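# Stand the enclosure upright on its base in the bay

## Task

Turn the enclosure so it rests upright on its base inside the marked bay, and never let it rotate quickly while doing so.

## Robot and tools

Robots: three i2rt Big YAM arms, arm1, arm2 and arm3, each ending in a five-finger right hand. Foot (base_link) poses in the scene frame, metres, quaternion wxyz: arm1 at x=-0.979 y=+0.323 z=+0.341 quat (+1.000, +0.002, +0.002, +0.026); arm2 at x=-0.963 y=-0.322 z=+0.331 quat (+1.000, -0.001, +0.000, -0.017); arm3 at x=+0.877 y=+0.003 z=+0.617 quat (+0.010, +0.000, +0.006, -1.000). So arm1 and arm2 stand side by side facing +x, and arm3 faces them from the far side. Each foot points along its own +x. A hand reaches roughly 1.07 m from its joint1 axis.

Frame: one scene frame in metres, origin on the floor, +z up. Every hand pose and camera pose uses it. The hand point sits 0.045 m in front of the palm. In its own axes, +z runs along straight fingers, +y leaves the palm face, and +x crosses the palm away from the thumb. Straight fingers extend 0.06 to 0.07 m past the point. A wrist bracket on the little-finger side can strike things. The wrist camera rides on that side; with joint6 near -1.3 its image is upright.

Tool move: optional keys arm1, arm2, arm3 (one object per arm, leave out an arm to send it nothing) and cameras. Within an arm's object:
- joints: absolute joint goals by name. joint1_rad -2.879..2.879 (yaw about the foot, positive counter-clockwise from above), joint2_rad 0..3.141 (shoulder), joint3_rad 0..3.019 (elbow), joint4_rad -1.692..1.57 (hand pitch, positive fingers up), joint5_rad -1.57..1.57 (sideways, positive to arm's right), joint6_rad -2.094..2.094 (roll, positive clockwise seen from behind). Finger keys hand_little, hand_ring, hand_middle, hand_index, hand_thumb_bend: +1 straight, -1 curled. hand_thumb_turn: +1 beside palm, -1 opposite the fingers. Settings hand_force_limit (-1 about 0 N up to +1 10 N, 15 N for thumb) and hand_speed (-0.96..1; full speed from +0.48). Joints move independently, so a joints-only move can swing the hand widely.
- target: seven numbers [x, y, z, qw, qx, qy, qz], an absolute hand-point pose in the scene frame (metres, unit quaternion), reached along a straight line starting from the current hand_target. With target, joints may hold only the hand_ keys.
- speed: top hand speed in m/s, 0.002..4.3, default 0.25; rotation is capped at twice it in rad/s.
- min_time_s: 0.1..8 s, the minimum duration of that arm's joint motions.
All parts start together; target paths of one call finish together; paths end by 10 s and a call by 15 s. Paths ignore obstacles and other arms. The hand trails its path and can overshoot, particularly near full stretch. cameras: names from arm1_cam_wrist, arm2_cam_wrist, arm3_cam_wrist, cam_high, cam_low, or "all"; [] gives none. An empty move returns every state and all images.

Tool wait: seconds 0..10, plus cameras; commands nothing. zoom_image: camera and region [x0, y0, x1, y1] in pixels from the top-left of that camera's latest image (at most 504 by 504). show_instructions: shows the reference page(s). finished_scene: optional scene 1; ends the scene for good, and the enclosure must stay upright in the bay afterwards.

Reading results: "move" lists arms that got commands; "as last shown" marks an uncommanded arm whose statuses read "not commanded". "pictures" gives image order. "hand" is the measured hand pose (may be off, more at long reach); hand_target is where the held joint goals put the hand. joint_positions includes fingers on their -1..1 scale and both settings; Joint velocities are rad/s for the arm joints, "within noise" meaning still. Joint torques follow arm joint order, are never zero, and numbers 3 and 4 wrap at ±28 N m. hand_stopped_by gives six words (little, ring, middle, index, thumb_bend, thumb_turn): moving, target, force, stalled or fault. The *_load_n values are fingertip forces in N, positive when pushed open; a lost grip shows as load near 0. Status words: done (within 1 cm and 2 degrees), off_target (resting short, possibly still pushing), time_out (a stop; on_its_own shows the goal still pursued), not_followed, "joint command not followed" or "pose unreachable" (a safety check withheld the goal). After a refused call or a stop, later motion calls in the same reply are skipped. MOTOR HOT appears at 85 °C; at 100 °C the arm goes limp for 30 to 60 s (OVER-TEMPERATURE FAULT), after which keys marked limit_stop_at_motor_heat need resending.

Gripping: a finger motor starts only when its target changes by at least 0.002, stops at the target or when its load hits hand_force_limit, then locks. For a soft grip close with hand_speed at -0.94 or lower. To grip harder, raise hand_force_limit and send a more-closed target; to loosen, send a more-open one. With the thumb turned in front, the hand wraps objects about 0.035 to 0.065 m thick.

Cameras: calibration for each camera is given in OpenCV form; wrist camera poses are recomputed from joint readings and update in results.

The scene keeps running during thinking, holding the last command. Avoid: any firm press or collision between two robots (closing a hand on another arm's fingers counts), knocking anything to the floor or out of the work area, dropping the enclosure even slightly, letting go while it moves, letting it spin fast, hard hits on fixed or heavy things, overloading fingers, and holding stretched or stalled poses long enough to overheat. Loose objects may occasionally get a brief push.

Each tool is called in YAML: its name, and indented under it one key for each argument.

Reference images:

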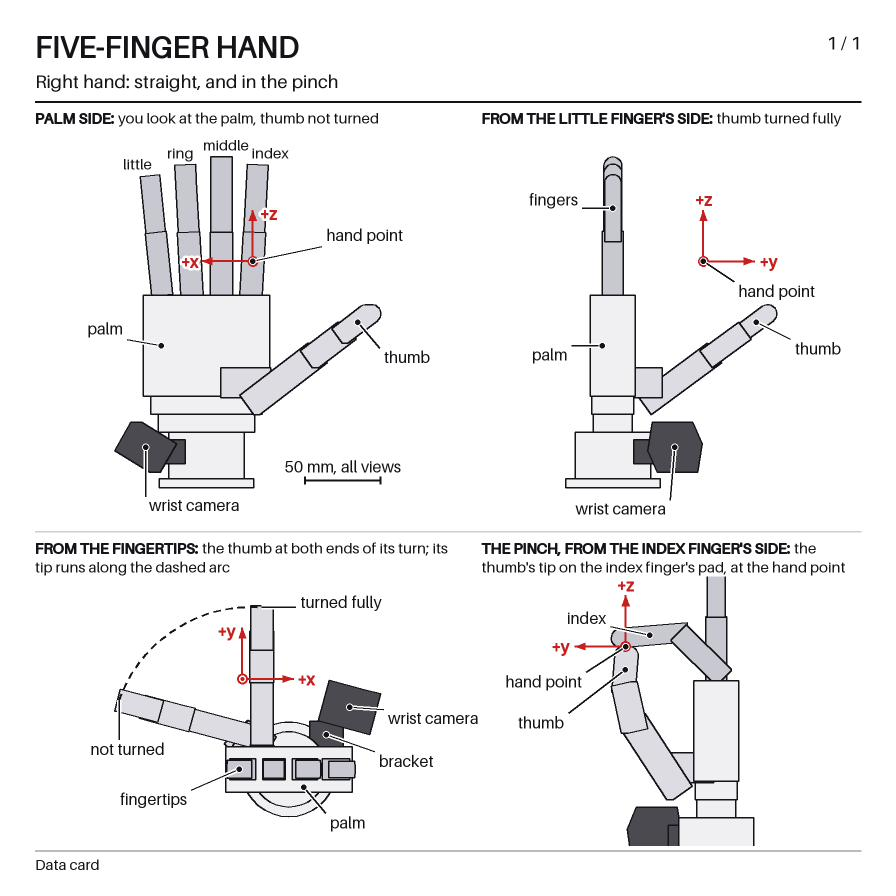

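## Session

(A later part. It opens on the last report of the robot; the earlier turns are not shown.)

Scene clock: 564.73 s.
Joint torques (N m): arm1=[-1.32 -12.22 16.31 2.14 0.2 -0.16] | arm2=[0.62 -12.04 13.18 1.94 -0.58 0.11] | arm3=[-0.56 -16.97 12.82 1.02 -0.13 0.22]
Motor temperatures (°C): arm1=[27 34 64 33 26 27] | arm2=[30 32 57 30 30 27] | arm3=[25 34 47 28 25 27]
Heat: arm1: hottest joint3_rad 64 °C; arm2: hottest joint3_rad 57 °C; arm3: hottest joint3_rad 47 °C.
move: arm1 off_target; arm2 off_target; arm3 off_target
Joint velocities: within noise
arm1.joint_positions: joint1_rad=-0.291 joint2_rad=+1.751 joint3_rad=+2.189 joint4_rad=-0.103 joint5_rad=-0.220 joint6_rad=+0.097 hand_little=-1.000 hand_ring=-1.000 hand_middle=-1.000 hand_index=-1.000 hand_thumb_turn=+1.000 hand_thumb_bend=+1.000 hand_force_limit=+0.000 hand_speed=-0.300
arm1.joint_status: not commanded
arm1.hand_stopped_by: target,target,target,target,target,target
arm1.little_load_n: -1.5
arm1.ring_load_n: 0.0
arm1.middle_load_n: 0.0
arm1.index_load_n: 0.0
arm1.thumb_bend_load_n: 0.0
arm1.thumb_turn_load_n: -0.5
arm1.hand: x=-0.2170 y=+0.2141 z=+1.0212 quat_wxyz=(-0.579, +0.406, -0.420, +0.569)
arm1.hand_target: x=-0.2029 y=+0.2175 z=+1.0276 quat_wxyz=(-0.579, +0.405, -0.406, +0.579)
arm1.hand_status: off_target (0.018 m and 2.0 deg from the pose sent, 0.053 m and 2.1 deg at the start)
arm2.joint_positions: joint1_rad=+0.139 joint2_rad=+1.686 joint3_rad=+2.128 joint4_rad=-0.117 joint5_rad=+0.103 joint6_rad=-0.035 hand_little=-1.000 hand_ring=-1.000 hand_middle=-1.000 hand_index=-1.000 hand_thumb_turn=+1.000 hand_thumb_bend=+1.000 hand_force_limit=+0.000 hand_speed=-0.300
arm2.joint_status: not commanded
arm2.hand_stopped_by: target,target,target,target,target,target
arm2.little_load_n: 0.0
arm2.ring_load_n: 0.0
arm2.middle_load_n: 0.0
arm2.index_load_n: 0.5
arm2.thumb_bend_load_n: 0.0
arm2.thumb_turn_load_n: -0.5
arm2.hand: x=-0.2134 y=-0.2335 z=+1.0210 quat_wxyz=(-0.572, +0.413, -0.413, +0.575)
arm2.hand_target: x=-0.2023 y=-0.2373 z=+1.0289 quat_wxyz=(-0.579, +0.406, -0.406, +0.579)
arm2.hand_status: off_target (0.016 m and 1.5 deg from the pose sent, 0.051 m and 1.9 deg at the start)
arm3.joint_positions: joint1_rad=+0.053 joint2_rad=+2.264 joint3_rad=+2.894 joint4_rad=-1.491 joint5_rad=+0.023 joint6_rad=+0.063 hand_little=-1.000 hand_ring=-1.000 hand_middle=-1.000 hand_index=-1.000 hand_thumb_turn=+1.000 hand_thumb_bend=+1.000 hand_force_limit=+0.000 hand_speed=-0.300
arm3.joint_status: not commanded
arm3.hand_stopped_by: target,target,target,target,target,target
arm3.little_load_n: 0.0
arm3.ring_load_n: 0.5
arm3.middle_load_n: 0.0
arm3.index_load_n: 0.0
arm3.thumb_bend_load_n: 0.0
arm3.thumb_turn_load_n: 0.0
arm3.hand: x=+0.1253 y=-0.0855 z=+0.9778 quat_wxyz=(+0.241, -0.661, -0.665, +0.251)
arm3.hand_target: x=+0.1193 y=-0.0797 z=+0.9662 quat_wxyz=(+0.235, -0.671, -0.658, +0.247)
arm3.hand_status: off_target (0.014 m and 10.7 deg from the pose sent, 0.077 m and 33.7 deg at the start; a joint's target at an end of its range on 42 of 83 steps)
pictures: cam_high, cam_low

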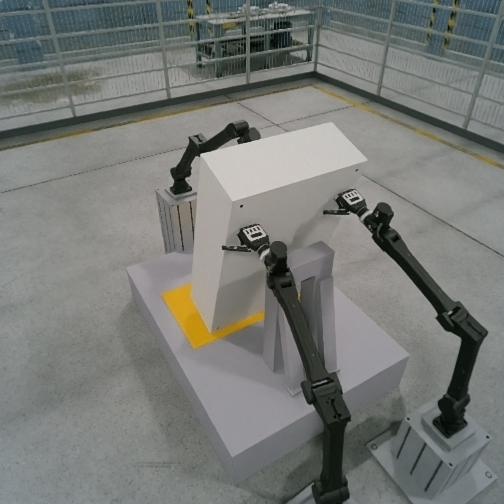

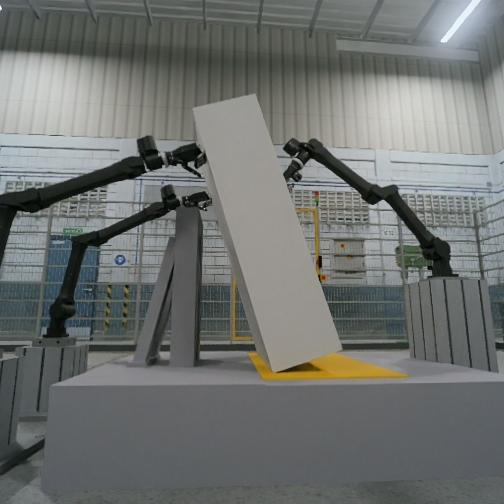

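move:
  arm1: {"target":[-0.181,0.217,1.037,0.579,-0.4056,0.4056,-0.579],"speed":0.02}
  arm2: {"target":[-0.181,-0.237,1.037,0.579,-0.4056,0.4056,-0.579],"speed":0.02}
  cameras: ["cam_low","arm3_cam_wrist"]

zoom_image:
  camera: "cam_low"
  region: [120, 80, 340, 300]

Scene clock: 594.53 s.
Joint torques (N m): arm1=[-1.61 -14.27 15.87 2.04 0.19 -0.17] | arm2=[0.79 -14.27 12.31 1.55 -0.47 0.12] | arm3=[-0.38 -17.08 12.79 1.03 -0.14 0.24]
Motor temperatures (°C): arm1=[27 35 59 33 26 27] | arm2=[30 32 54 30 30 27] | arm3=[25 35 48 27 25 27]
Heat: arm1: hottest joint3_rad 59 °C; arm2: hottest joint3_rad 54 °C; arm3: hottest joint3_rad 48 °C.
move: arm1 off_target; arm2 off_target
Joint velocities: within noise
arm1.joint_positions: joint1_rad=-0.283 joint2_rad=+1.853 joint3_rad=+2.361 joint4_rad=-0.175 joint5_rad=-0.212 joint6_rad=+0.093 hand_little=-1.000 hand_ring=-1.000 hand_middle=-1.000 hand_index=-1.000 hand_thumb_turn=+1.000 hand_thumb_bend=+1.000 hand_force_limit=+0.000 hand_speed=-0.300
arm1.joint_status: not commanded
arm1.hand_stopped_by: target,target,target,target,target,target
arm1.little_load_n: -1.5
arm1.ring_load_n: 0.0
arm1.middle_load_n: 0.0
arm1.index_load_n: 0.5
arm1.thumb_bend_load_n: 0.0
arm1.thumb_turn_load_n: 0.0
arm1.hand: x=-0.1924 y=+0.2130 z=+1.0287 quat_wxyz=(-0.578, +0.406, -0.420, +0.569)
arm1.hand_target: x=-0.1825 y=+0.2171 z=+1.0359 quat_wxyz=(-0.579, +0.405, -0.406, +0.580)
arm1.hand_status: off_target (0.015 m and 2.0 deg from the pose sent, 0.039 m and 2.0 deg at the start)
arm2.joint_positions: joint1_rad=+0.134 joint2_rad=+1.782 joint3_rad=+2.279 joint4_rad=-0.166 joint5_rad=+0.097 joint6_rad=-0.035 hand_little=-1.000 hand_ring=-1.000 hand_middle=-1.000 hand_index=-1.000 hand_thumb_turn=+1.000 hand_thumb_bend=+1.000 hand_force_limit=+0.000 hand_speed=-0.300
arm2.joint_status: not commanded
arm2.hand_stopped_by: target,target,target,target,target,target
arm2.little_load_n: 0.0
arm2.ring_load_n: 0.0
arm2.middle_load_n: 0.0
arm2.index_load_n: 0.0
arm2.thumb_bend_load_n: 0.0
arm2.thumb_turn_load_n: 0.0
arm2.hand: x=-0.1881 y=-0.2339 z=+1.0289 quat_wxyz=(-0.573, +0.412, -0.411, +0.577)
arm2.hand_target: x=-0.1817 y=-0.2372 z=+1.0363 quat_wxyz=(-0.579, +0.406, -0.406, +0.579)
arm2.hand_status: off_target (0.011 m and 1.2 deg from the pose sent, 0.036 m and 1.5 deg at the start)
arm3: as last shown
arm3.little_load_n: -0.5
arm3.ring_load_n: 0.0
pictures: arm3_cam_wrist, cam_low
arm3_cam_wrist: T_world_to_cam=[[0.73164, 0.28631, -0.61865, 0.53852], [0.51358, -0.82827, 0.22406, -0.35163], [-0.44825, -0.48166, -0.75304, 0.86923]] pos_world=[0.17622, -0.02676, 1.0665]

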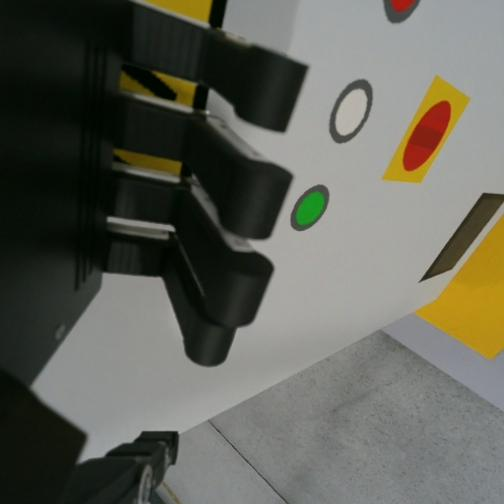

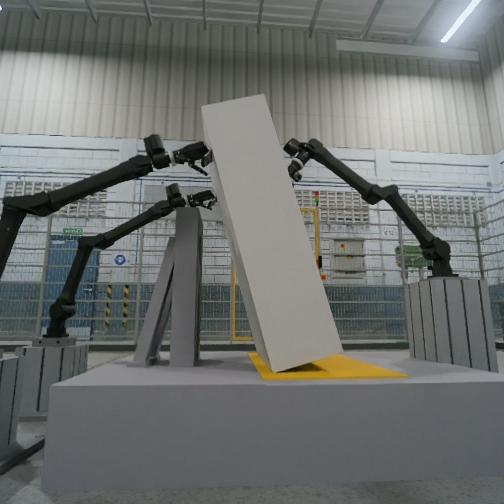

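Scaled by 2.291 from the camera's image (finer frame: 720x720).

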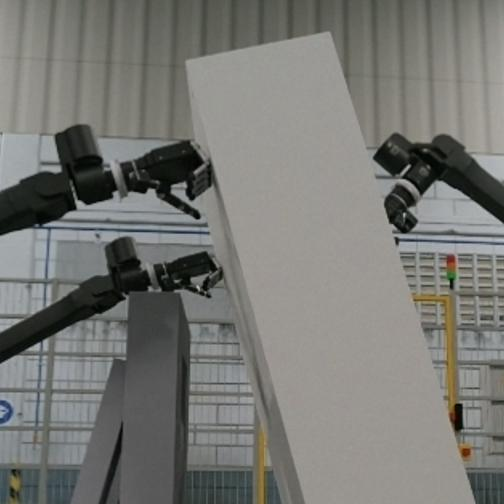

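move:
  arm3: {"target":[0.103,-0.080,0.970,0.2706,-0.6533,-0.6533,0.2706],"speed":0.03}
  cameras: ["cam_low"]

Scene clock: 613.90 s.
Joint torques (N m): arm1=[-0.26 -13.98 15.65 2.18 0.16 -0.05] | arm2=[0.73 -14.27 12.1 1.61 -0.34 0.12] | arm3=[-0.15 -19.25 9.85 3.36 0.03 0]
Motor temperatures (°C): arm1=[27 35 63 33 26 27] | arm2=[30 34 53 30 30 27] | arm3=[25 35 48 27 25 27]
Heat: arm1: hottest joint3_rad 63 °C; arm2: hottest joint3_rad 53 °C; arm3: hottest joint3_rad 48 °C.
move: arm3 done
Joint velocities: within noise
arm1, arm2: as last shown
arm1.joint_positions: joint1_rad=-0.283 joint2_rad=+1.853 joint3_rad=+2.361 joint4_rad=-0.176 joint5_rad=-0.212 joint6_rad=+0.093 hand_little=-1.000 hand_ring=-1.000 hand_middle=-1.000 hand_index=-1.000 hand_thumb_turn=+1.000 hand_thumb_bend=+1.000 hand_force_limit=+0.000 hand_speed=-0.300
arm1.index_load_n: 0.0
arm1.hand: x=-0.1924 y=+0.2131 z=+1.0285 quat_wxyz=(-0.578, +0.407, -0.421, +0.569)
arm2.joint_positions: joint1_rad=+0.134 joint2_rad=+1.782 joint3_rad=+2.281 joint4_rad=-0.167 joint5_rad=+0.095 joint6_rad=-0.035 hand_little=-1.000 hand_ring=-1.000 hand_middle=-1.000 hand_index=-1.000 hand_thumb_turn=+1.000 hand_thumb_bend=+1.000 hand_force_limit=+0.000 hand_speed=-0.300
arm2.hand: x=-0.1887 y=-0.2335 z=+1.0303 quat_wxyz=(-0.574, +0.412, -0.410, +0.577)
arm2.hand_target: x=-0.1818 y=-0.2373 z=+1.0364 quat_wxyz=(-0.579, +0.405, -0.406, +0.579)
arm3.joint_positions: joint1_rad=+0.053 joint2_rad=+2.177 joint3_rad=+2.682 joint4_rad=-1.321 joint5_rad=+0.038 joint6_rad=+0.063 hand_little=-1.000 hand_ring=-1.000 hand_middle=-1.000 hand_index=-1.000 hand_thumb_turn=+1.000 hand_thumb_bend=+1.000 hand_force_limit=+0.000 hand_speed=-0.300
arm3.joint_status: not commanded
arm3.hand_stopped_by: target,target,target,target,target,target
arm3.little_load_n: 0.0
arm3.ring_load_n: 0.0
arm3.middle_load_n: 0.0
arm3.index_load_n: 0.0
arm3.thumb_bend_load_n: 0.0
arm3.thumb_turn_load_n: -0.5
arm3.hand: x=+0.1110 y=-0.0837 z=+0.9678 quat_wxyz=(+0.260, -0.657, -0.657, +0.262)
arm3.hand_target: x=+0.1031 y=-0.0798 z=+0.9699 quat_wxyz=(+0.270, -0.654, -0.653, +0.270)
arm3.hand_status: done (0.009 m and 1.7 deg from the pose sent, 0.024 m and 4.4 deg at the start)

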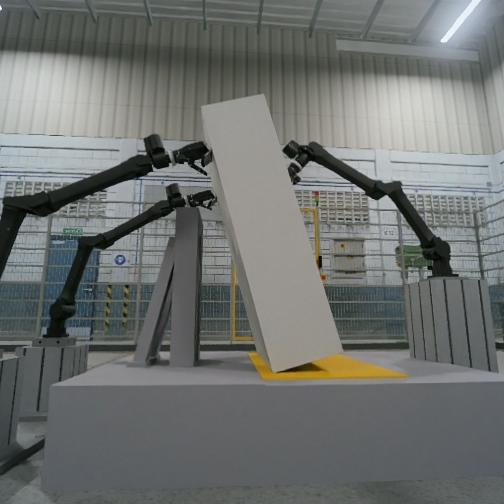

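move:
  arm1: {"target":[-0.165,0.217,1.042,0.579,-0.4056,0.4056,-0.579],"speed":0.015}
  arm2: {"target":[-0.165,-0.237,1.042,0.579,-0.4056,0.4056,-0.579],"speed":0.015}
  cameras: ["cam_low"]

zoom_image:
  camera: "cam_low"
  region: [120, 80, 340, 300]

Scene clock: 625.77 s.
Joint torques (N m): arm1=[-1.03 -14.92 15.65 2.62 0.24 -0.14] | arm2=[0.62 -14.74 11.51 1.4 -0.33 0.13] | arm3=[-0.15 -16.91 9.85 3.44 0 0.02]
Motor temperatures (°C): arm1=[27 36 64 33 26 27] | arm2=[30 35 52 30 29 27] | arm3=[25 35 46 27 25 27]
Heat: arm1: hottest joint3_rad 64 °C; arm2: hottest joint3_rad 52 °C; arm3: hottest joint3_rad 46 °C.
move: arm1 off_target; arm2 off_target
Joint velocities: within noise
arm1.joint_positions: joint1_rad=-0.278 joint2_rad=+1.932 joint3_rad=+2.507 joint4_rad=-0.255 joint5_rad=-0.208 joint6_rad=+0.093 hand_little=-1.000 hand_ring=-1.000 hand_middle=-1.000 hand_index=-1.000 hand_thumb_turn=+1.000 hand_thumb_bend=+1.000 hand_force_limit=+0.000 hand_speed=-0.300
arm1.joint_status: not commanded
arm1.hand_stopped_by: target,target,target,target,target,target
arm1.little_load_n: -2.0
arm1.ring_load_n: 0.0
arm1.middle_load_n: 0.0
arm1.index_load_n: 0.0
arm1.thumb_bend_load_n: 0.0
arm1.thumb_turn_load_n: -0.5
arm1.hand: x=-0.1784 y=+0.2128 z=+1.0329 quat_wxyz=(-0.577, +0.409, -0.425, +0.566)
arm1.hand_target: x=-0.1673 y=+0.2174 z=+1.0405 quat_wxyz=(-0.580, +0.404, -0.405, +0.580)
arm1.hand_status: off_target (0.017 m and 2.7 deg from the pose sent, 0.031 m and 2.1 deg at the start)
arm2.joint_positions: joint1_rad=+0.133 joint2_rad=+1.856 joint3_rad=+2.419 joint4_rad=-0.218 joint5_rad=+0.092 joint6_rad=-0.035 hand_little=-1.000 hand_ring=-1.000 hand_middle=-1.000 hand_index=-1.000 hand_thumb_turn=+1.000 hand_thumb_bend=+1.000 hand_force_limit=+0.000 hand_speed=-0.300
arm2.joint_status: not commanded
arm2.hand_stopped_by: target,target,target,target,target,target
arm2.little_load_n: -0.5
arm2.ring_load_n: 0.0
arm2.middle_load_n: 0.0
arm2.index_load_n: 0.0
arm2.thumb_bend_load_n: 0.0
arm2.thumb_turn_load_n: 0.0
arm2.hand: x=-0.1755 y=-0.2322 z=+1.0427 quat_wxyz=(-0.577, +0.409, -0.406, +0.578)
arm2.hand_target: x=-0.1659 y=-0.2372 z=+1.0416 quat_wxyz=(-0.579, +0.405, -0.405, +0.580)
arm2.hand_status: off_target (0.012 m and 0.4 deg from the pose sent, 0.027 m and 1.1 deg at the start)
arm3: as last shown
arm3.joint_positions: joint1_rad=+0.053 joint2_rad=+2.148 joint3_rad=+2.682 joint4_rad=-1.321 joint5_rad=+0.038 joint6_rad=+0.063 hand_little=-1.000 hand_ring=-1.000 hand_middle=-1.000 hand_index=-1.000 hand_thumb_turn=+1.000 hand_thumb_bend=+1.000 hand_force_limit=+0.000 hand_speed=-0.300
arm3.thumb_turn_load_n: 0.0
arm3.hand: x=+0.1176 y=-0.0833 z=+0.9889 quat_wxyz=(+0.268, -0.654, -0.653, +0.272)
arm3.hand_target: x=+0.1032 y=-0.0798 z=+0.9699 quat_wxyz=(+0.270, -0.654, -0.653, +0.270)

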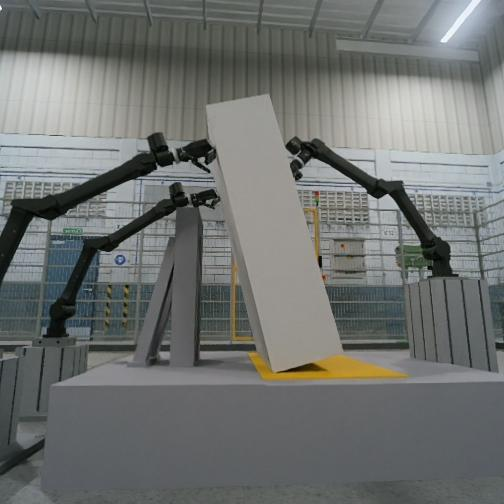

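Scaled by 2.291 from the camera's image (finer frame: 720x720).

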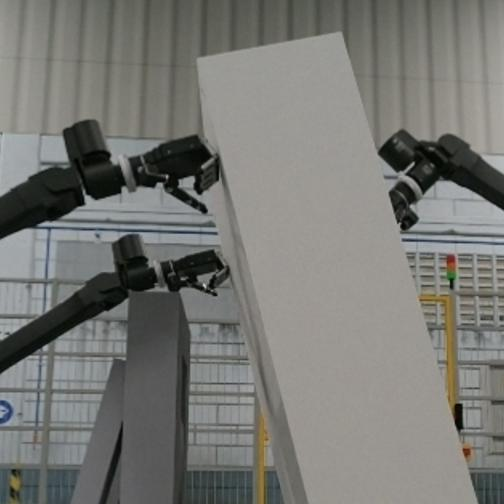

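move:
  arm1: {"target":[-0.150,0.217,1.043,0.579,-0.4056,0.4056,-0.579],"speed":0.03}
  arm2: {"target":[-0.150,-0.237,1.043,0.579,-0.4056,0.4056,-0.579],"speed":0.03}
  arm3: {"target":[0.143,-0.082,0.968,0.2126,-0.6744,-0.6744,0.2126],"speed":0.05}
  cameras: ["cam_low"]

zoom_image:
  camera: "cam_low"
  region: [120, 80, 340, 300]

Scene clock: 646.17 s.
Joint torques (N m): arm1=[-0.56 -15.62 13.27 1.72 0.05 -0.08] | arm2=[0.44 -16.44 10.85 1.07 -0.18 0.14] | arm3=[-0.03 -16.73 12.64 0.92 -0.12 0.12]
Motor temperatures (°C): arm1=[27 36 63 33 26 27] | arm2=[30 36 52 30 29 27] | arm3=[25 33 44 27 25 27]
Heat: arm1: hottest joint3_rad 63 °C; arm2: hottest joint3_rad 52 °C; arm3: hottest joint3_rad 44 °C.
move: arm1 off_target; arm2 off_target; arm3 off_target
Joint velocities: within noise
arm1.joint_positions: joint1_rad=-0.275 joint2_rad=+2.065 joint3_rad=+2.761 joint4_rad=-0.329 joint5_rad=-0.198 joint6_rad=+0.081 hand_little=-1.000 hand_ring=-1.000 hand_middle=-1.000 hand_index=-1.000 hand_thumb_turn=+1.000 hand_thumb_bend=+1.000 hand_force_limit=+0.000 hand_speed=-0.300
arm1.joint_status: not commanded
arm1.hand_stopped_by: target,target,target,target,target,target
arm1.little_load_n: -1.5
arm1.ring_load_n: 0.0
arm1.middle_load_n: 0.0
arm1.index_load_n: 0.0
arm1.thumb_bend_load_n: 0.0
arm1.thumb_turn_load_n: 0.0
arm1.hand: x=-0.1650 y=+0.2096 z=+1.0532 quat_wxyz=(-0.580, +0.399, -0.408, +0.582)
arm1.hand_target: x=-0.1515 y=+0.2172 z=+1.0419 quat_wxyz=(-0.580, +0.404, -0.405, +0.580)
arm1.hand_status: off_target (0.020 m and 0.9 deg from the pose sent, 0.030 m and 2.7 deg at the start)
arm2.joint_positions: joint1_rad=+0.133 joint2_rad=+1.943 joint3_rad=+2.557 joint4_rad=-0.264 joint5_rad=+0.086 joint6_rad=-0.035 hand_little=-1.000 hand_ring=-1.000 hand_middle=-1.000 hand_index=-1.000 hand_thumb_turn=+1.000 hand_thumb_bend=+1.000 hand_force_limit=+0.000 hand_speed=-0.300
arm2.joint_status: not commanded
arm2.hand_stopped_by: target,target,target,target,target,target
arm2.little_load_n: 0.0
arm2.ring_load_n: 0.0
arm2.middle_load_n: 0.5
arm2.index_load_n: 0.0
arm2.thumb_bend_load_n: 0.0
arm2.thumb_turn_load_n: 0.0
arm2.hand: x=-0.1578 y=-0.2297 z=+1.0448 quat_wxyz=(-0.580, +0.408, -0.403, +0.579)
arm2.hand_target: x=-0.1506 y=-0.2372 z=+1.0427 quat_wxyz=(-0.579, +0.405, -0.405, +0.579)
arm2.hand_status: off_target (0.011 m and 0.4 deg from the pose sent, 0.026 m and 0.4 deg at the start)
arm3.joint_positions: joint1_rad=+0.053 joint2_rad=+2.246 joint3_rad=+2.894 joint4_rad=-1.574 joint5_rad=+0.033 joint6_rad=+0.063 hand_little=-1.000 hand_ring=-1.000 hand_middle=-1.000 hand_index=-1.000 hand_thumb_turn=+1.000 hand_thumb_bend=+1.000 hand_force_limit=+0.000 hand_speed=-0.300
arm3.joint_status: not commanded
arm3.hand_stopped_by: target,target,target,target,target,target
arm3.little_load_n: 0.0
arm3.ring_load_n: 0.0
arm3.middle_load_n: 0.5
arm3.index_load_n: 0.0
arm3.thumb_bend_load_n: 0.0
arm3.thumb_turn_load_n: 0.0
arm3.hand: x=+0.1496 y=-0.0819 z=+0.9802 quat_wxyz=(+0.224, -0.670, -0.671, +0.224)
arm3.hand_target: x=+0.1440 y=-0.0818 z=+0.9673 quat_wxyz=(+0.218, -0.673, -0.672, +0.220)
arm3.hand_status: off_target (0.014 m and 2.0 deg from the pose sent, 0.033 m and 9.9 deg at the start; a joint's target at an end of its range on 33 of 85 steps)

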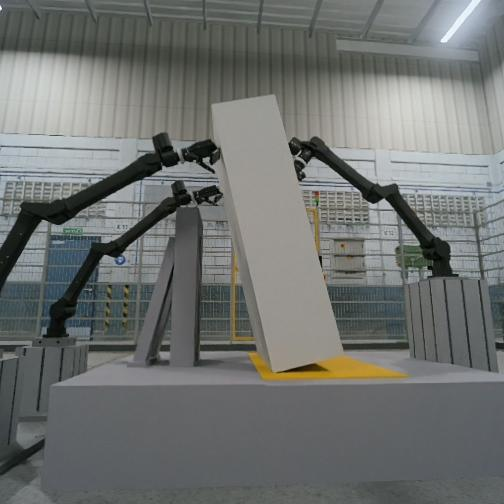

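Scaled by 2.291 from the camera's image (finer frame: 720x720).

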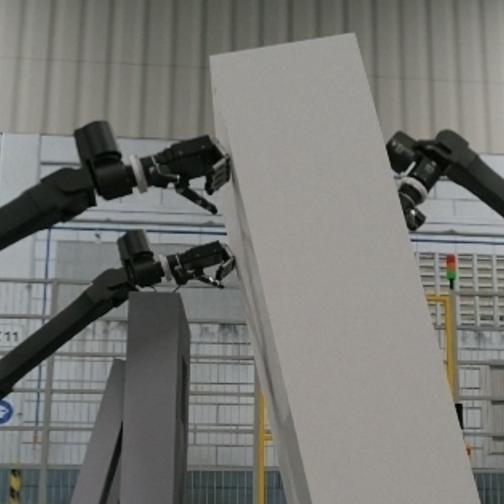

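move:
  arm1: {"target":[-0.136,0.214,1.045,0.579,-0.4056,0.4056,-0.579],"speed":0.015}
  arm2: {"target":[-0.136,-0.240,1.045,0.579,-0.4056,0.4056,-0.579],"speed":0.015}
  cameras: ["cam_low","cam_high"]

zoom_image:
  camera: "cam_low"
  region: [120, 80, 340, 300]

Scene clock: 663.20 s.
Joint torques (N m): arm1=[-1.14 -16.97 12.19 2.28 0.07 0.06] | arm2=[0.09 -16.44 10.58 1.62 -0.29 0.13] | arm3=[0.21 -16.5 12.07 2.15 -0.12 0.11]
Motor temperatures (°C): arm1=[26 38 59 33 26 27] | arm2=[30 35 52 30 29 27] | arm3=[25 33 46 27 25 27]
Heat: arm1: hottest joint3_rad 59 °C; arm2: hottest joint3_rad 52 °C; arm3: hottest joint3_rad 46 °C.
move: arm1 off_target; arm2 off_target
Joint velocities: within noise
arm1.joint_positions: joint1_rad=-0.267 joint2_rad=+2.149 joint3_rad=+2.893 joint4_rad=-0.348 joint5_rad=-0.179 joint6_rad=+0.080 hand_little=-1.000 hand_ring=-1.000 hand_middle=-1.000 hand_index=-1.000 hand_thumb_turn=+1.000 hand_thumb_bend=+1.000 hand_force_limit=+0.000 hand_speed=-0.300
arm1.joint_status: not commanded
arm1.hand_stopped_by: target,target,target,target,target,target
arm1.little_load_n: 0.0
arm1.ring_load_n: 0.0
arm1.middle_load_n: 0.0
arm1.index_load_n: 0.5
arm1.thumb_bend_load_n: 0.0
arm1.thumb_turn_load_n: -0.5
arm1.hand: x=-0.1526 y=+0.2096 z=+1.0536 quat_wxyz=(-0.582, +0.388, -0.402, +0.591)
arm1.hand_target: x=-0.1390 y=+0.2146 z=+1.0426 quat_wxyz=(-0.585, +0.388, -0.397, +0.591)
arm1.hand_status: off_target (0.019 m and 2.5 deg from the pose sent, 0.030 m and 0.9 deg at the start; a joint's target at an end of its range on 38 of 62 steps)
arm2.joint_positions: joint1_rad=+0.130 joint2_rad=+2.043 joint3_rad=+2.747 joint4_rad=-0.361 joint5_rad=+0.083 joint6_rad=-0.032 hand_little=-1.000 hand_ring=-1.000 hand_middle=-1.000 hand_index=-1.000 hand_thumb_turn=+1.000 hand_thumb_bend=+1.000 hand_force_limit=+0.000 hand_speed=-0.300
arm2.joint_status: not commanded
arm2.hand_stopped_by: target,target,target,target,target,target
arm2.little_load_n: -0.5
arm2.ring_load_n: 0.0
arm2.middle_load_n: 0.0
arm2.index_load_n: 0.0
arm2.thumb_bend_load_n: -0.5
arm2.thumb_turn_load_n: 0.0
arm2.hand: x=-0.1467 y=-0.2296 z=+1.0482 quat_wxyz=(-0.579, +0.410, -0.405, +0.576)
arm2.hand_target: x=-0.1372 y=-0.2401 z=+1.0443 quat_wxyz=(-0.580, +0.405, -0.405, +0.580)
arm2.hand_status: off_target (0.015 m and 0.6 deg from the pose sent, 0.024 m and 0.4 deg at the start)
arm3: as last shown
arm3.joint_positions: joint1_rad=+0.053 joint2_rad=+2.246 joint3_rad=+2.900 joint4_rad=-1.599 joint5_rad=+0.033 joint6_rad=+0.063 hand_little=-1.000 hand_ring=-1.000 hand_middle=-1.000 hand_index=-1.000 hand_thumb_turn=+1.000 hand_thumb_bend=+1.000 hand_force_limit=+0.000 hand_speed=-0.300
arm3.thumb_turn_load_n: -0.5
arm3.hand: x=+0.1558 y=-0.0815 z=+0.9798 quat_wxyz=(+0.218, -0.672, -0.674, +0.217)
arm3.hand_target: x=+0.1439 y=-0.0818 z=+0.9675 quat_wxyz=(+0.218, -0.673, -0.671, +0.220)
pictures: cam_high, cam_low

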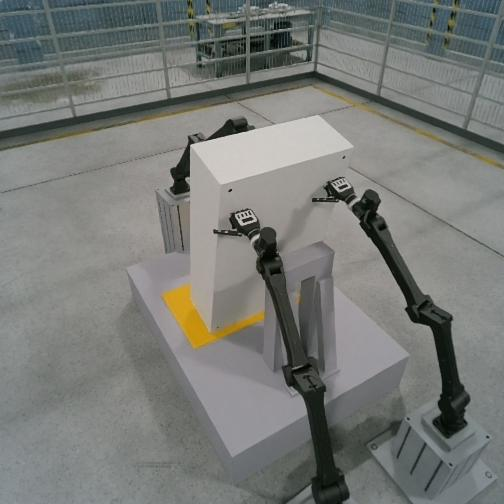

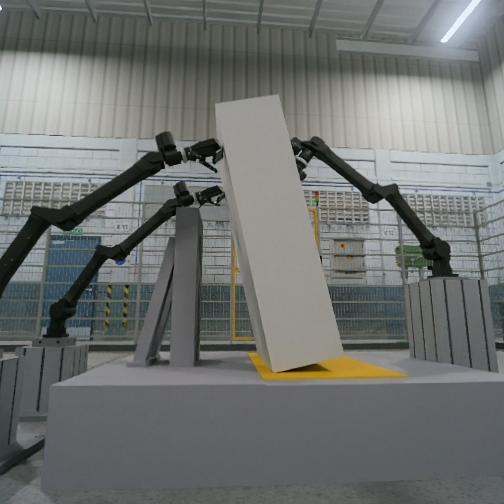

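Scaled by 2.291 from the camera's image (finer frame: 720x720).

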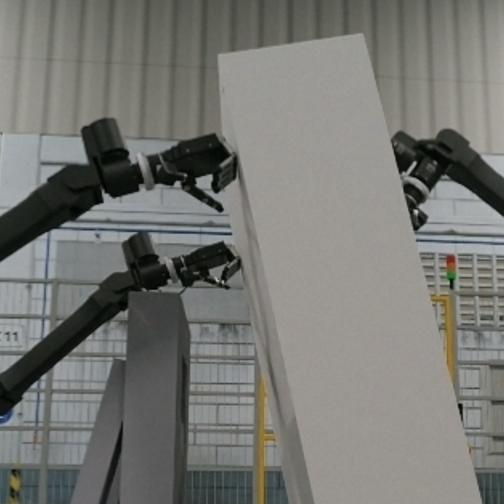

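move:
  arm3: {"target":[0.163,-0.084,0.966,0.196,-0.679,-0.679,0.196],"speed":0.02}
  cameras: ["cam_low"]

zoom_image:
  camera: "cam_low"
  region: [120, 80, 340, 300]

Scene clock: 676.70 s.
Joint torques (N m): arm1=[-0.91 -16.5 12.12 2.25 0.05 0.06] | arm2=[0.15 -17.03 10.15 1.63 -0.16 0.13] | arm3=[0.44 -16.91 11.62 0.92 -0.12 0.14]
Motor temperatures (°C): arm1=[26 38 58 33 26 27] | arm2=[30 36 50 30 29 27] | arm3=[25 33 47 27 25 27]
Heat: arm1: hottest joint3_rad 58 °C; arm2: hottest joint3_rad 50 °C; arm3: hottest joint3_rad 47 °C.
move: arm3 done
Joint velocities: within noise
arm1, arm2: as last shown
arm1.joint_positions: joint1_rad=-0.267 joint2_rad=+2.152 joint3_rad=+2.893 joint4_rad=-0.348 joint5_rad=-0.178 joint6_rad=+0.080 hand_little=-1.000 hand_ring=-1.000 hand_middle=-1.000 hand_index=-1.000 hand_thumb_turn=+1.000 hand_thumb_bend=+1.000 hand_force_limit=+0.000 hand_speed=-0.300
arm1.little_load_n: -0.5
arm1.index_load_n: 0.0
arm1.thumb_turn_load_n: 0.0
arm1.hand: x=-0.1511 y=+0.2095 z=+1.0514 quat_wxyz=(-0.582, +0.388, -0.403, +0.590)
arm1.hand_target: x=-0.1390 y=+0.2145 z=+1.0426 quat_wxyz=(-0.585, +0.388, -0.397, +0.591)
arm2.joint_positions: joint1_rad=+0.129 joint2_rad=+2.047 joint3_rad=+2.753 joint4_rad=-0.362 joint5_rad=+0.080 joint6_rad=-0.032 hand_little=-1.000 hand_ring=-1.000 hand_middle=-1.000 hand_index=-1.000 hand_thumb_turn=+1.000 hand_thumb_bend=+1.000 hand_force_limit=+0.000 hand_speed=-0.300
arm2.little_load_n: 0.0
arm2.thumb_bend_load_n: 0.0
arm2.thumb_turn_load_n: -0.5
arm2.hand: x=-0.1459 y=-0.2298 z=+1.0478 quat_wxyz=(-0.580, +0.411, -0.404, +0.576)
arm2.hand_target: x=-0.1373 y=-0.2403 z=+1.0443 quat_wxyz=(-0.579, +0.405, -0.405, +0.580)
arm3.joint_positions: joint1_rad=+0.053 joint2_rad=+2.246 joint3_rad=+2.900 joint4_rad=-1.640 joint5_rad=+0.032 joint6_rad=+0.063 hand_little=-1.000 hand_ring=-1.000 hand_middle=-1.000 hand_index=-1.000 hand_thumb_turn=+1.000 hand_thumb_bend=+1.000 hand_force_limit=+0.000 hand_speed=-0.300
arm3.joint_status: not commanded
arm3.hand_stopped_by: target,target,target,target,target,target
arm3.little_load_n: 0.0
arm3.ring_load_n: 0.0
arm3.middle_load_n: 0.0
arm3.index_load_n: 0.0
arm3.thumb_bend_load_n: 0.0
arm3.thumb_turn_load_n: 0.0
arm3.hand: x=+0.1662 y=-0.0809 z=+0.9755 quat_wxyz=(+0.205, -0.676, -0.678, +0.203)
arm3.hand_target: x=+0.1634 y=-0.0838 z=+0.9657 quat_wxyz=(+0.198, -0.679, -0.678, +0.199)
arm3.hand_status: done (0.010 m and 1.4 deg from the pose sent, 0.016 m and 3.7 deg at the start)

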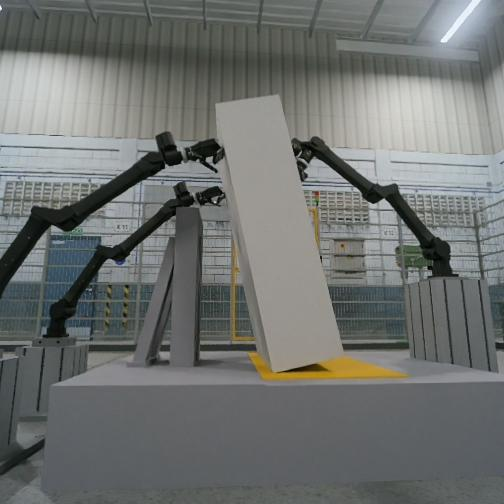

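Scaled by 2.291 from the camera's image (finer frame: 720x720).

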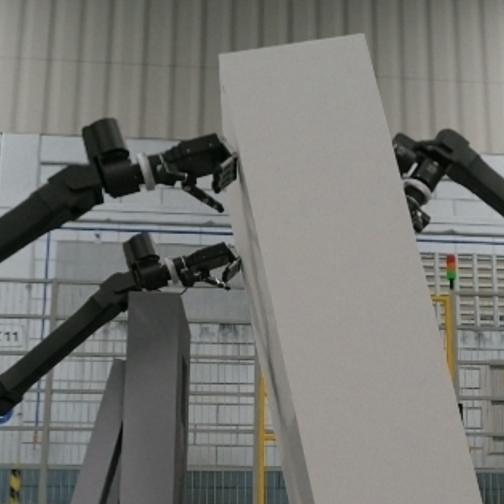

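move:
  arm1: {"target":[-0.195,0.240,1.01,0.5417,-0.4545,0.4545,-0.5417],"speed":0.12}

move:
  arm1: {"target":[-0.160,0.242,0.915,0.5417,-0.4545,0.4545,-0.5417],"speed":0.12}
  cameras: ["cam_low","cam_high"]

zoom_image:
  camera: "cam_low"
  region: [120, 80, 340, 300]

zoom_image:
  camera: "cam_high"
  region: [160, 100, 400, 340]

Scene clock: 713.90 s.
Joint torques (N m): arm1=[-1.49 -18.14 9.59 1.91 0 -0.03] | arm2=[0.21 -17.38 10.18 1.63 -0.15 0.13] | arm3=[0.38 -17.08 11.58 0.8 -0.13 0.15]
Motor temperatures (°C): arm1=[26 39 57 33 25 27] | arm2=[30 37 47 30 29 27] | arm3=[25 33 47 27 25 27]
Heat: arm1: hottest joint3_rad 57 °C; arm2: hottest joint3_rad 47 °C; arm3: hottest joint3_rad 47 °C.
move: arm1 done
Joint velocities: within noise
arm1.joint_positions: joint1_rad=-0.247 joint2_rad=+1.878 joint3_rad=+2.466 joint4_rad=-0.406 joint5_rad=-0.188 joint6_rad=+0.038 hand_little=-1.000 hand_ring=-1.000 hand_middle=-1.000 hand_index=-1.000 hand_thumb_turn=+1.000 hand_thumb_bend=+1.000 hand_force_limit=+0.000 hand_speed=-0.300
arm1.joint_status: not commanded
arm1.hand_stopped_by: target,target,target,target,target,target
arm1.little_load_n: 0.0
arm1.ring_load_n: 0.0
arm1.middle_load_n: 0.0
arm1.index_load_n: 0.0
arm1.thumb_bend_load_n: 0.0
arm1.thumb_turn_load_n: 0.0
arm1.hand: x=-0.1941 y=+0.2344 z=+1.0098 quat_wxyz=(-0.542, +0.451, -0.457, +0.541)
arm1.hand_target: x=-0.1950 y=+0.2399 z=+1.0100 quat_wxyz=(-0.542, +0.455, -0.454, +0.542)
arm1.hand_status: done (0.006 m and 0.5 deg from the pose sent, 0.068 m and 12.0 deg at the start)
arm2, arm3: as last shown
arm2.joint_positions: joint1_rad=+0.129 joint2_rad=+2.050 joint3_rad=+2.753 joint4_rad=-0.362 joint5_rad=+0.079 joint6_rad=-0.032 hand_little=-1.000 hand_ring=-1.000 hand_middle=-1.000 hand_index=-1.000 hand_thumb_turn=+1.000 hand_thumb_bend=+1.000 hand_force_limit=+0.000 hand_speed=-0.300
arm2.hand: x=-0.1441 y=-0.2296 z=+1.0454 quat_wxyz=(-0.579, +0.412, -0.405, +0.575)
arm2.hand_target: x=-0.1373 y=-0.2402 z=+1.0443 quat_wxyz=(-0.580, +0.405, -0.405, +0.580)
arm3.joint_positions: joint1_rad=+0.053 joint2_rad=+2.246 joint3_rad=+2.900 joint4_rad=-1.641 joint5_rad=+0.032 joint6_rad=+0.063 hand_little=-1.000 hand_ring=-1.000 hand_middle=-1.000 hand_index=-1.000 hand_thumb_turn=+1.000 hand_thumb_bend=+1.000 hand_force_limit=+0.000 hand_speed=-0.300
arm3.hand: x=+0.1663 y=-0.0809 z=+0.9755 quat_wxyz=(+0.205, -0.676, -0.678, +0.203)
arm3.hand_target: x=+0.1635 y=-0.0838 z=+0.9657 quat_wxyz=(+0.198, -0.679, -0.678, +0.199)
pictures: none

Scene clock: 715.50 s.
Joint torques (N m): arm1=[-1.14 -18.61 10.67 2.22 0.1 0] | arm2=[0.15 -17.38 10.17 1.65 -0.14 0.13] | arm3=[0.62 -17.32 11.59 0.84 -0.13 0.14]
Motor temperatures (°C): arm1=[26 39 56 33 25 27] | arm2=[30 37 46 30 29 27] | arm3=[25 33 47 27 25 27]
Heat: arm1: hottest joint3_rad 56 °C; arm2: hottest joint3_rad 46 °C; arm3: hottest joint3_rad 47 °C.
move: arm1 off_target
Joint velocities: within noise
arm1.joint_positions: joint1_rad=-0.234 joint2_rad=+1.848 joint3_rad=+2.133 joint4_rad=-0.129 joint5_rad=-0.175 joint6_rad=+0.035 hand_little=-1.000 hand_ring=-1.000 hand_middle=-1.000 hand_index=-1.000 hand_thumb_turn=+1.000 hand_thumb_bend=+1.000 hand_force_limit=+0.000 hand_speed=-0.300
arm1.joint_status: not commanded
arm1.hand_stopped_by: target,target,target,target,target,target
arm1.little_load_n: 0.0
arm1.ring_load_n: 0.0
arm1.middle_load_n: 0.0
arm1.index_load_n: 0.0
arm1.thumb_bend_load_n: 0.0
arm1.thumb_turn_load_n: 0.0
arm1.hand: x=-0.1555 y=+0.2354 z=+0.9039 quat_wxyz=(-0.538, +0.457, -0.465, +0.535)
arm1.hand_target: x=-0.1601 y=+0.2418 z=+0.9151 quat_wxyz=(-0.542, +0.454, -0.455, +0.542)
arm1.hand_status: off_target (0.014 m and 1.5 deg from the pose sent, 0.101 m and 0.5 deg at the start)
arm2, arm3: as last shown
arm2.thumb_turn_load_n: 0.0
arm3.thumb_bend_load_n: -0.5
pictures: cam_high, cam_low

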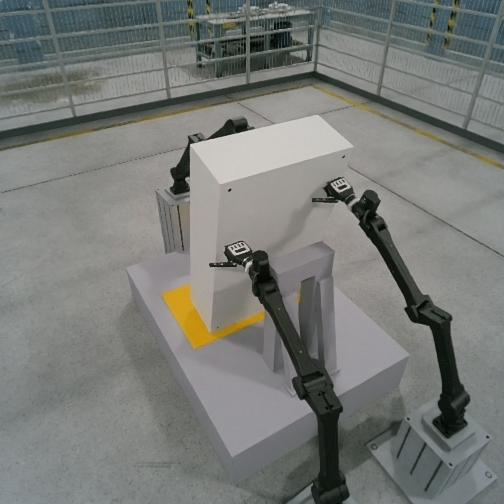

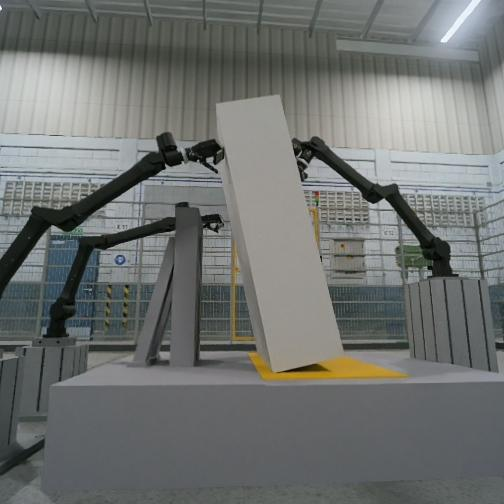

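Scaled by 2.291 from the camera's image (finer frame: 720x720).

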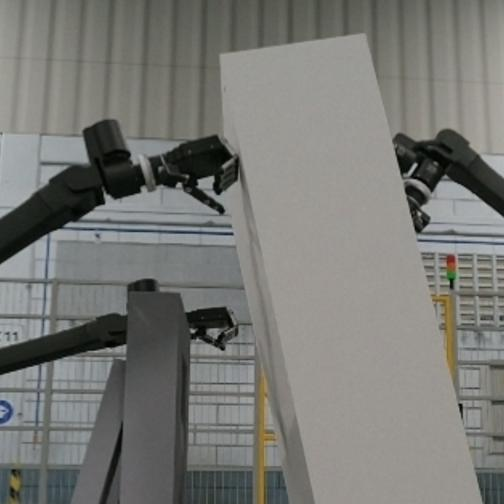

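Scaled by 2.100 from the camera's image (finer frame: 720x720).

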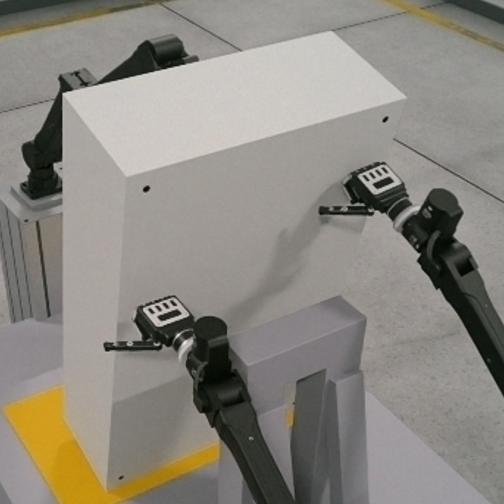

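move:
  arm1: {"target":[-0.125,0.242,0.920,0.5417,-0.4545,0.4545,-0.5417],"speed":0.03}

move:
  arm2: {"target":[-0.180,-0.255,1.01,0.5417,-0.4545,0.4545,-0.5417],"speed":0.1}

move:
  arm2: {"target":[-0.155,-0.265,0.918,0.5417,-0.4545,0.4545,-0.5417],"speed":0.12}
  cameras: ["cam_low","cam_high"]

zoom_image:
  camera: "cam_low"
  region: [120, 80, 340, 300]

zoom_image:
  camera: "cam_high"
  region: [160, 100, 400, 340]

Scene clock: 729.57 s.
Joint torques (N m): arm1=[-1.38 -16.38 14.8 1.52 0.08 -0.08] | arm2=[0.21 -17.38 10.17 1.63 -0.15 0.13] | arm3=[0.62 -16.97 11.6 0.77 -0.11 0.15]
Motor temperatures (°C): arm1=[26 40 54 33 25 27] | arm2=[30 36 46 30 29 27] | arm3=[25 33 47 27 25 27]
Heat: arm1: hottest joint3_rad 54 °C; arm2: hottest joint3_rad 46 °C; arm3: hottest joint3_rad 47 °C.
move: arm1 off_target
Joint velocities: within noise
arm1.joint_positions: joint1_rad=-0.225 joint2_rad=+1.929 joint3_rad=+2.287 joint4_rad=-0.178 joint5_rad=-0.165 joint6_rad=+0.034 hand_little=-1.000 hand_ring=-1.000 hand_middle=-1.000 hand_index=-1.000 hand_thumb_turn=+1.000 hand_thumb_bend=+1.000 hand_force_limit=+0.000 hand_speed=-0.300
arm1.joint_status: not commanded
arm1.hand_stopped_by: target,target,target,target,target,target
arm1.little_load_n: 0.0
arm1.ring_load_n: 0.0
arm1.middle_load_n: 0.0
arm1.index_load_n: 0.0
arm1.thumb_bend_load_n: 0.0
arm1.thumb_turn_load_n: -0.5
arm1.hand: x=-0.1355 y=+0.2375 z=+0.9212 quat_wxyz=(-0.542, +0.451, -0.458, +0.541)
arm1.hand_target: x=-0.1259 y=+0.2421 z=+0.9197 quat_wxyz=(-0.542, +0.454, -0.454, +0.542)
arm1.hand_status: off_target (0.011 m and 0.6 deg from the pose sent, 0.035 m and 1.5 deg at the start)
arm2, arm3: as last shown
arm2.thumb_bend_load_n: 0.5
arm3.little_load_n: 0.5
arm3.thumb_bend_load_n: 0.0
pictures: none

Scene clock: 731.40 s.
Joint torques (N m): arm1=[-1.61 -15.91 14.87 2.15 0.05 -0.02] | arm2=[0.26 -18.26 8.13 1.44 -0.13 0.16] | arm3=[0.5 -17.32 11.59 0.87 -0.12 0.16]
Motor temperatures (°C): arm1=[26 40 54 33 25 27] | arm2=[30 36 46 30 29 27] | arm3=[25 33 47 27 25 27]
Heat: arm1: hottest joint3_rad 54 °C; arm2: hottest joint3_rad 46 °C; arm3: hottest joint3_rad 47 °C.
move: arm2 off_target
Joint velocities: within noise
arm1, arm3: as last shown
arm1.joint_positions: joint1_rad=-0.225 joint2_rad=+1.924 joint3_rad=+2.288 joint4_rad=-0.199 joint5_rad=-0.165 joint6_rad=+0.035 hand_little=-1.000 hand_ring=-1.000 hand_middle=-1.000 hand_index=-1.000 hand_thumb_turn=+1.000 hand_thumb_bend=+1.000 hand_force_limit=+0.000 hand_speed=-0.300
arm1.little_load_n: -1.5
arm1.thumb_turn_load_n: 0.0
arm1.hand: x=-0.1380 y=+0.2380 z=+0.9203 quat_wxyz=(-0.539, +0.454, -0.463, +0.537)
arm1.hand_target: x=-0.1257 y=+0.2421 z=+0.9195 quat_wxyz=(-0.542, +0.454, -0.454, +0.542)
arm2.joint_positions: joint1_rad=+0.109 joint2_rad=+1.867 joint3_rad=+2.465 joint4_rad=-0.428 joint5_rad=+0.064 joint6_rad=-0.019 hand_little=-1.000 hand_ring=-1.000 hand_middle=-1.000 hand_index=-1.000 hand_thumb_turn=+1.000 hand_thumb_bend=+1.000 hand_force_limit=+0.000 hand_speed=-0.300
arm2.joint_status: not commanded
arm2.hand_stopped_by: target,target,target,target,target,target
arm2.little_load_n: 0.0
arm2.ring_load_n: 0.0
arm2.middle_load_n: 0.0
arm2.index_load_n: 0.0
arm2.thumb_bend_load_n: 0.0
arm2.thumb_turn_load_n: 0.0
arm2.hand: x=-0.1765 y=-0.2449 z=+1.0044 quat_wxyz=(-0.541, +0.460, -0.451, +0.540)
arm2.hand_target: x=-0.1800 y=-0.2549 z=+1.0101 quat_wxyz=(-0.542, +0.454, -0.454, +0.542)
arm2.hand_status: off_target (0.012 m and 0.8 deg from the pose sent, 0.056 m and 9.5 deg at the start)
arm3.little_load_n: 0.0
pictures: none

Scene clock: 733.23 s.
Joint torques (N m): arm1=[-1.38 -16.09 14.53 2.29 0.11 -0.08] | arm2=[0.26 -18.84 9.33 2.28 -0.13 0.16] | arm3=[0.56 -17.03 11.62 0.91 -0.12 0.16]
Motor temperatures (°C): arm1=[26 40 55 33 25 27] | arm2=[30 36 46 30 29 27] | arm3=[25 33 47 27 25 27]
Heat: arm1: hottest joint3_rad 55 °C; arm2: hottest joint3_rad 46 °C; arm3: hottest joint3_rad 47 °C.
move: arm2 off_target
Joint velocities: within noise
arm1, arm3: as last shown
arm1.thumb_turn_load_n: -0.5
arm2.joint_positions: joint1_rad=+0.090 joint2_rad=+1.795 joint3_rad=+2.083 joint4_rad=-0.143 joint5_rad=+0.045 joint6_rad=-0.015 hand_little=-1.000 hand_ring=-1.000 hand_middle=-1.000 hand_index=-1.000 hand_thumb_turn=+1.000 hand_thumb_bend=+1.000 hand_force_limit=+0.000 hand_speed=-0.300
arm2.joint_status: not commanded
arm2.hand_stopped_by: target,target,target,target,target,target
arm2.little_load_n: 0.0
arm2.ring_load_n: 0.0
arm2.middle_load_n: -0.5
arm2.index_load_n: 0.0
arm2.thumb_bend_load_n: 0.0
arm2.thumb_turn_load_n: 0.0
arm2.hand: x=-0.1506 y=-0.2548 z=+0.9027 quat_wxyz=(-0.535, +0.467, -0.458, +0.535)
arm2.hand_target: x=-0.1552 y=-0.2650 z=+0.9179 quat_wxyz=(-0.542, +0.455, -0.454, +0.542)
arm2.hand_status: off_target (0.019 m and 1.9 deg from the pose sent, 0.091 m and 0.8 deg at the start)
pictures: cam_high, cam_low

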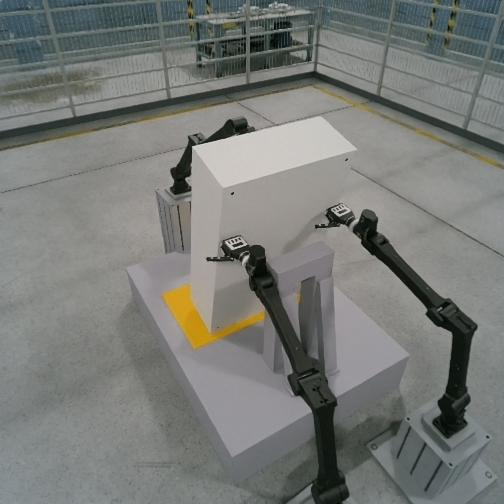

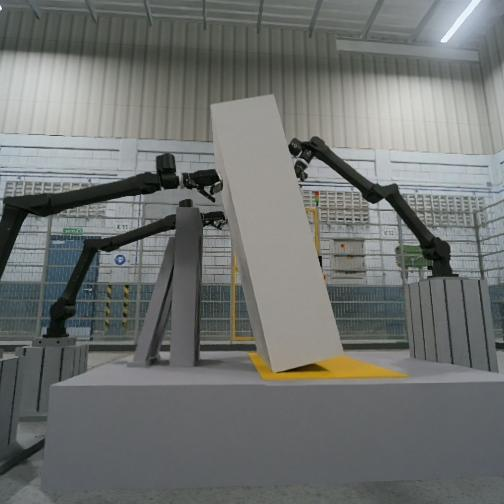

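Scaled by 2.291 from the camera's image (finer frame: 720x720).

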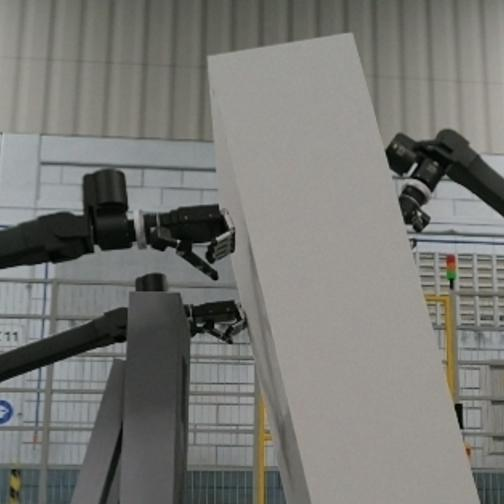

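Scaled by 2.100 from the camera's image (finer frame: 720x720).

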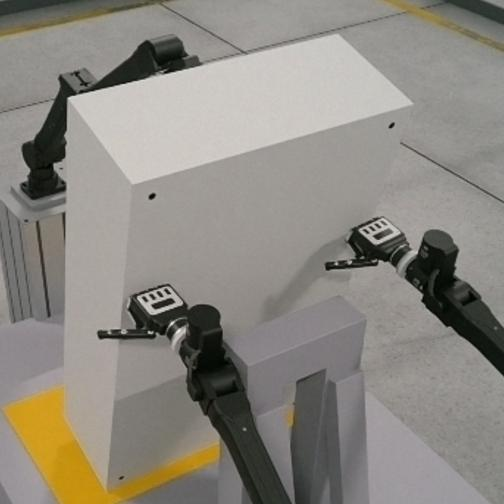

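move:
  arm2: {"target":[-0.128,-0.270,0.925,0.5417,-0.4545,0.4545,-0.5417],"speed":0.03}

move:
  arm1: {"target":[-0.108,0.242,0.924,0.5417,-0.4545,0.4545,-0.5417],"speed":0.015}
  arm2: {"target":[-0.108,-0.270,0.926,0.5417,-0.4545,0.4545,-0.5417],"speed":0.015}
  cameras: ["cam_low"]

zoom_image:
  camera: "cam_low"
  region: [120, 80, 340, 300]

Scene clock: 746.20 s.
Joint torques (N m): arm1=[-1.32 -15.62 14.98 2.1 0.1 -0.05] | arm2=[0.21 -16.32 12.81 1.51 -0.15 0.15] | arm3=[0.62 -17.2 11.63 0.9 -0.11 0.15]
Motor temperatures (°C): arm1=[26 39 58 33 25 27] | arm2=[30 38 45 30 29 27] | arm3=[25 33 47 27 25 27]
Heat: arm1: hottest joint3_rad 58 °C; arm2: hottest joint3_rad 45 °C; arm3: hottest joint3_rad 47 °C.
move: arm2 off_target
Joint velocities: within noise
arm1, arm3: as last shown
arm1.joint_positions: joint1_rad=-0.225 joint2_rad=+1.924 joint3_rad=+2.288 joint4_rad=-0.199 joint5_rad=-0.165 joint6_rad=+0.034 hand_little=-1.000 hand_ring=-1.000 hand_middle=-1.000 hand_index=-1.000 hand_thumb_turn=+1.000 hand_thumb_bend=+1.000 hand_force_limit=+0.000 hand_speed=-0.300
arm1.little_load_n: -1.0
arm2.joint_positions: joint1_rad=+0.081 joint2_rad=+1.853 joint3_rad=+2.198 joint4_rad=-0.186 joint5_rad=+0.036 joint6_rad=-0.012 hand_little=-1.000 hand_ring=-1.000 hand_middle=-1.000 hand_index=-1.000 hand_thumb_turn=+1.000 hand_thumb_bend=+1.000 hand_force_limit=+0.000 hand_speed=-0.300
arm2.joint_status: not commanded
arm2.hand_stopped_by: target,target,target,target,target,target
arm2.little_load_n: 0.0
arm2.ring_load_n: 0.0
arm2.middle_load_n: 0.5
arm2.index_load_n: 0.0
arm2.thumb_bend_load_n: 0.0
arm2.thumb_turn_load_n: 0.0
arm2.hand: x=-0.1370 y=-0.2592 z=+0.9186 quat_wxyz=(-0.539, +0.463, -0.454, +0.537)
arm2.hand_target: x=-0.1289 y=-0.2700 z=+0.9242 quat_wxyz=(-0.542, +0.454, -0.454, +0.542)
arm2.hand_status: off_target (0.015 m and 1.1 deg from the pose sent, 0.035 m and 1.9 deg at the start)
pictures: none

Scene clock: 748.30 s.
Joint torques (N m): arm1=[-1.44 -17.38 14.41 1.43 0.04 0.04] | arm2=[0.21 -17.55 12.36 1.32 -0.15 0.13] | arm3=[0.38 -17.14 11.45 1.44 -0.1 0.14]
Motor temperatures (°C): arm1=[26 40 58 33 25 27] | arm2=[30 38 46 30 29 27] | arm3=[25 33 47 27 25 27]
Heat: arm1: hottest joint3_rad 58 °C; arm2: hottest joint3_rad 46 °C; arm3: hottest joint3_rad 47 °C.
move: arm1 off_target; arm2 off_target
Joint velocities: within noise
arm1.joint_positions: joint1_rad=-0.221 joint2_rad=+2.009 joint3_rad=+2.431 joint4_rad=-0.240 joint5_rad=-0.161 joint6_rad=+0.033 hand_little=-1.000 hand_ring=-1.000 hand_middle=-1.000 hand_index=-1.000 hand_thumb_turn=+1.000 hand_thumb_bend=+1.000 hand_force_limit=+0.000 hand_speed=-0.300
arm1.joint_status: not commanded
arm1.hand_stopped_by: target,target,target,target,target,target
arm1.little_load_n: 0.0
arm1.ring_load_n: 0.0
arm1.middle_load_n: 0.0
arm1.index_load_n: 0.0
arm1.thumb_bend_load_n: 0.0
arm1.thumb_turn_load_n: -0.5
arm1.hand: x=-0.1190 y=+0.2371 z=+0.9282 quat_wxyz=(-0.542, +0.450, -0.457, +0.542)
arm1.hand_target: x=-0.1089 y=+0.2420 z=+0.9233 quat_wxyz=(-0.542, +0.454, -0.454, +0.542)
arm1.hand_status: off_target (0.013 m and 0.6 deg from the pose sent, 0.031 m and 1.1 deg at the start)
arm2.joint_positions: joint1_rad=+0.079 joint2_rad=+1.935 joint3_rad=+2.331 joint4_rad=-0.229 joint5_rad=+0.035 joint6_rad=-0.010 hand_little=-1.000 hand_ring=-1.000 hand_middle=-1.000 hand_index=-1.000 hand_thumb_turn=+1.000 hand_thumb_bend=+1.000 hand_force_limit=+0.000 hand_speed=-0.300
arm2.joint_status: not commanded
arm2.hand_stopped_by: target,target,target,target,target,target
arm2.little_load_n: 0.0
arm2.ring_load_n: 0.0
arm2.middle_load_n: 0.0
arm2.index_load_n: 0.0
arm2.thumb_bend_load_n: 0.0
arm2.thumb_turn_load_n: -0.5
arm2.hand: x=-0.1159 y=-0.2596 z=+0.9231 quat_wxyz=(-0.541, +0.460, -0.453, +0.539)
arm2.hand_target: x=-0.1088 y=-0.2702 z=+0.9256 quat_wxyz=(-0.542, +0.454, -0.454, +0.542)
arm2.hand_status: off_target (0.013 m and 0.8 deg from the pose sent, 0.032 m and 1.1 deg at the start)
arm3: as last shown
arm3.joint_positions: joint1_rad=+0.053 joint2_rad=+2.246 joint3_rad=+2.900 joint4_rad=-1.654 joint5_rad=+0.032 joint6_rad=+0.063 hand_little=-1.000 hand_ring=-1.000 hand_middle=-1.000 hand_index=-1.000 hand_thumb_turn=+1.000 hand_thumb_bend=+1.000 hand_force_limit=+0.000 hand_speed=-0.300
arm3.hand: x=+0.1696 y=-0.0807 z=+0.9745 quat_wxyz=(+0.201, -0.677, -0.679, +0.198)
arm3.hand_target: x=+0.1635 y=-0.0838 z=+0.9656 quat_wxyz=(+0.198, -0.679, -0.678, +0.199)

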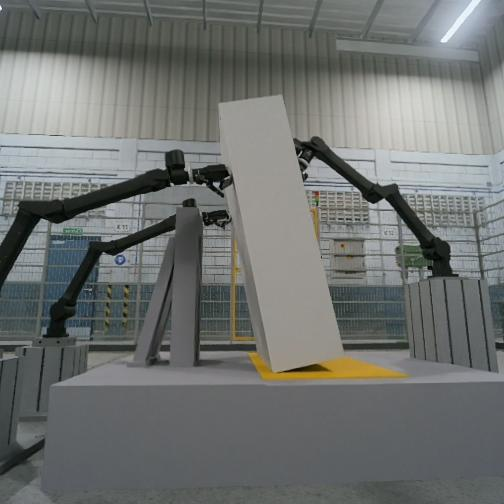

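Scaled by 2.291 from the camera's image (finer frame: 720x720).

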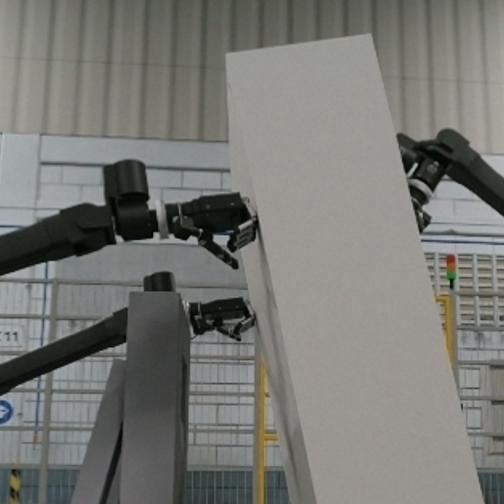

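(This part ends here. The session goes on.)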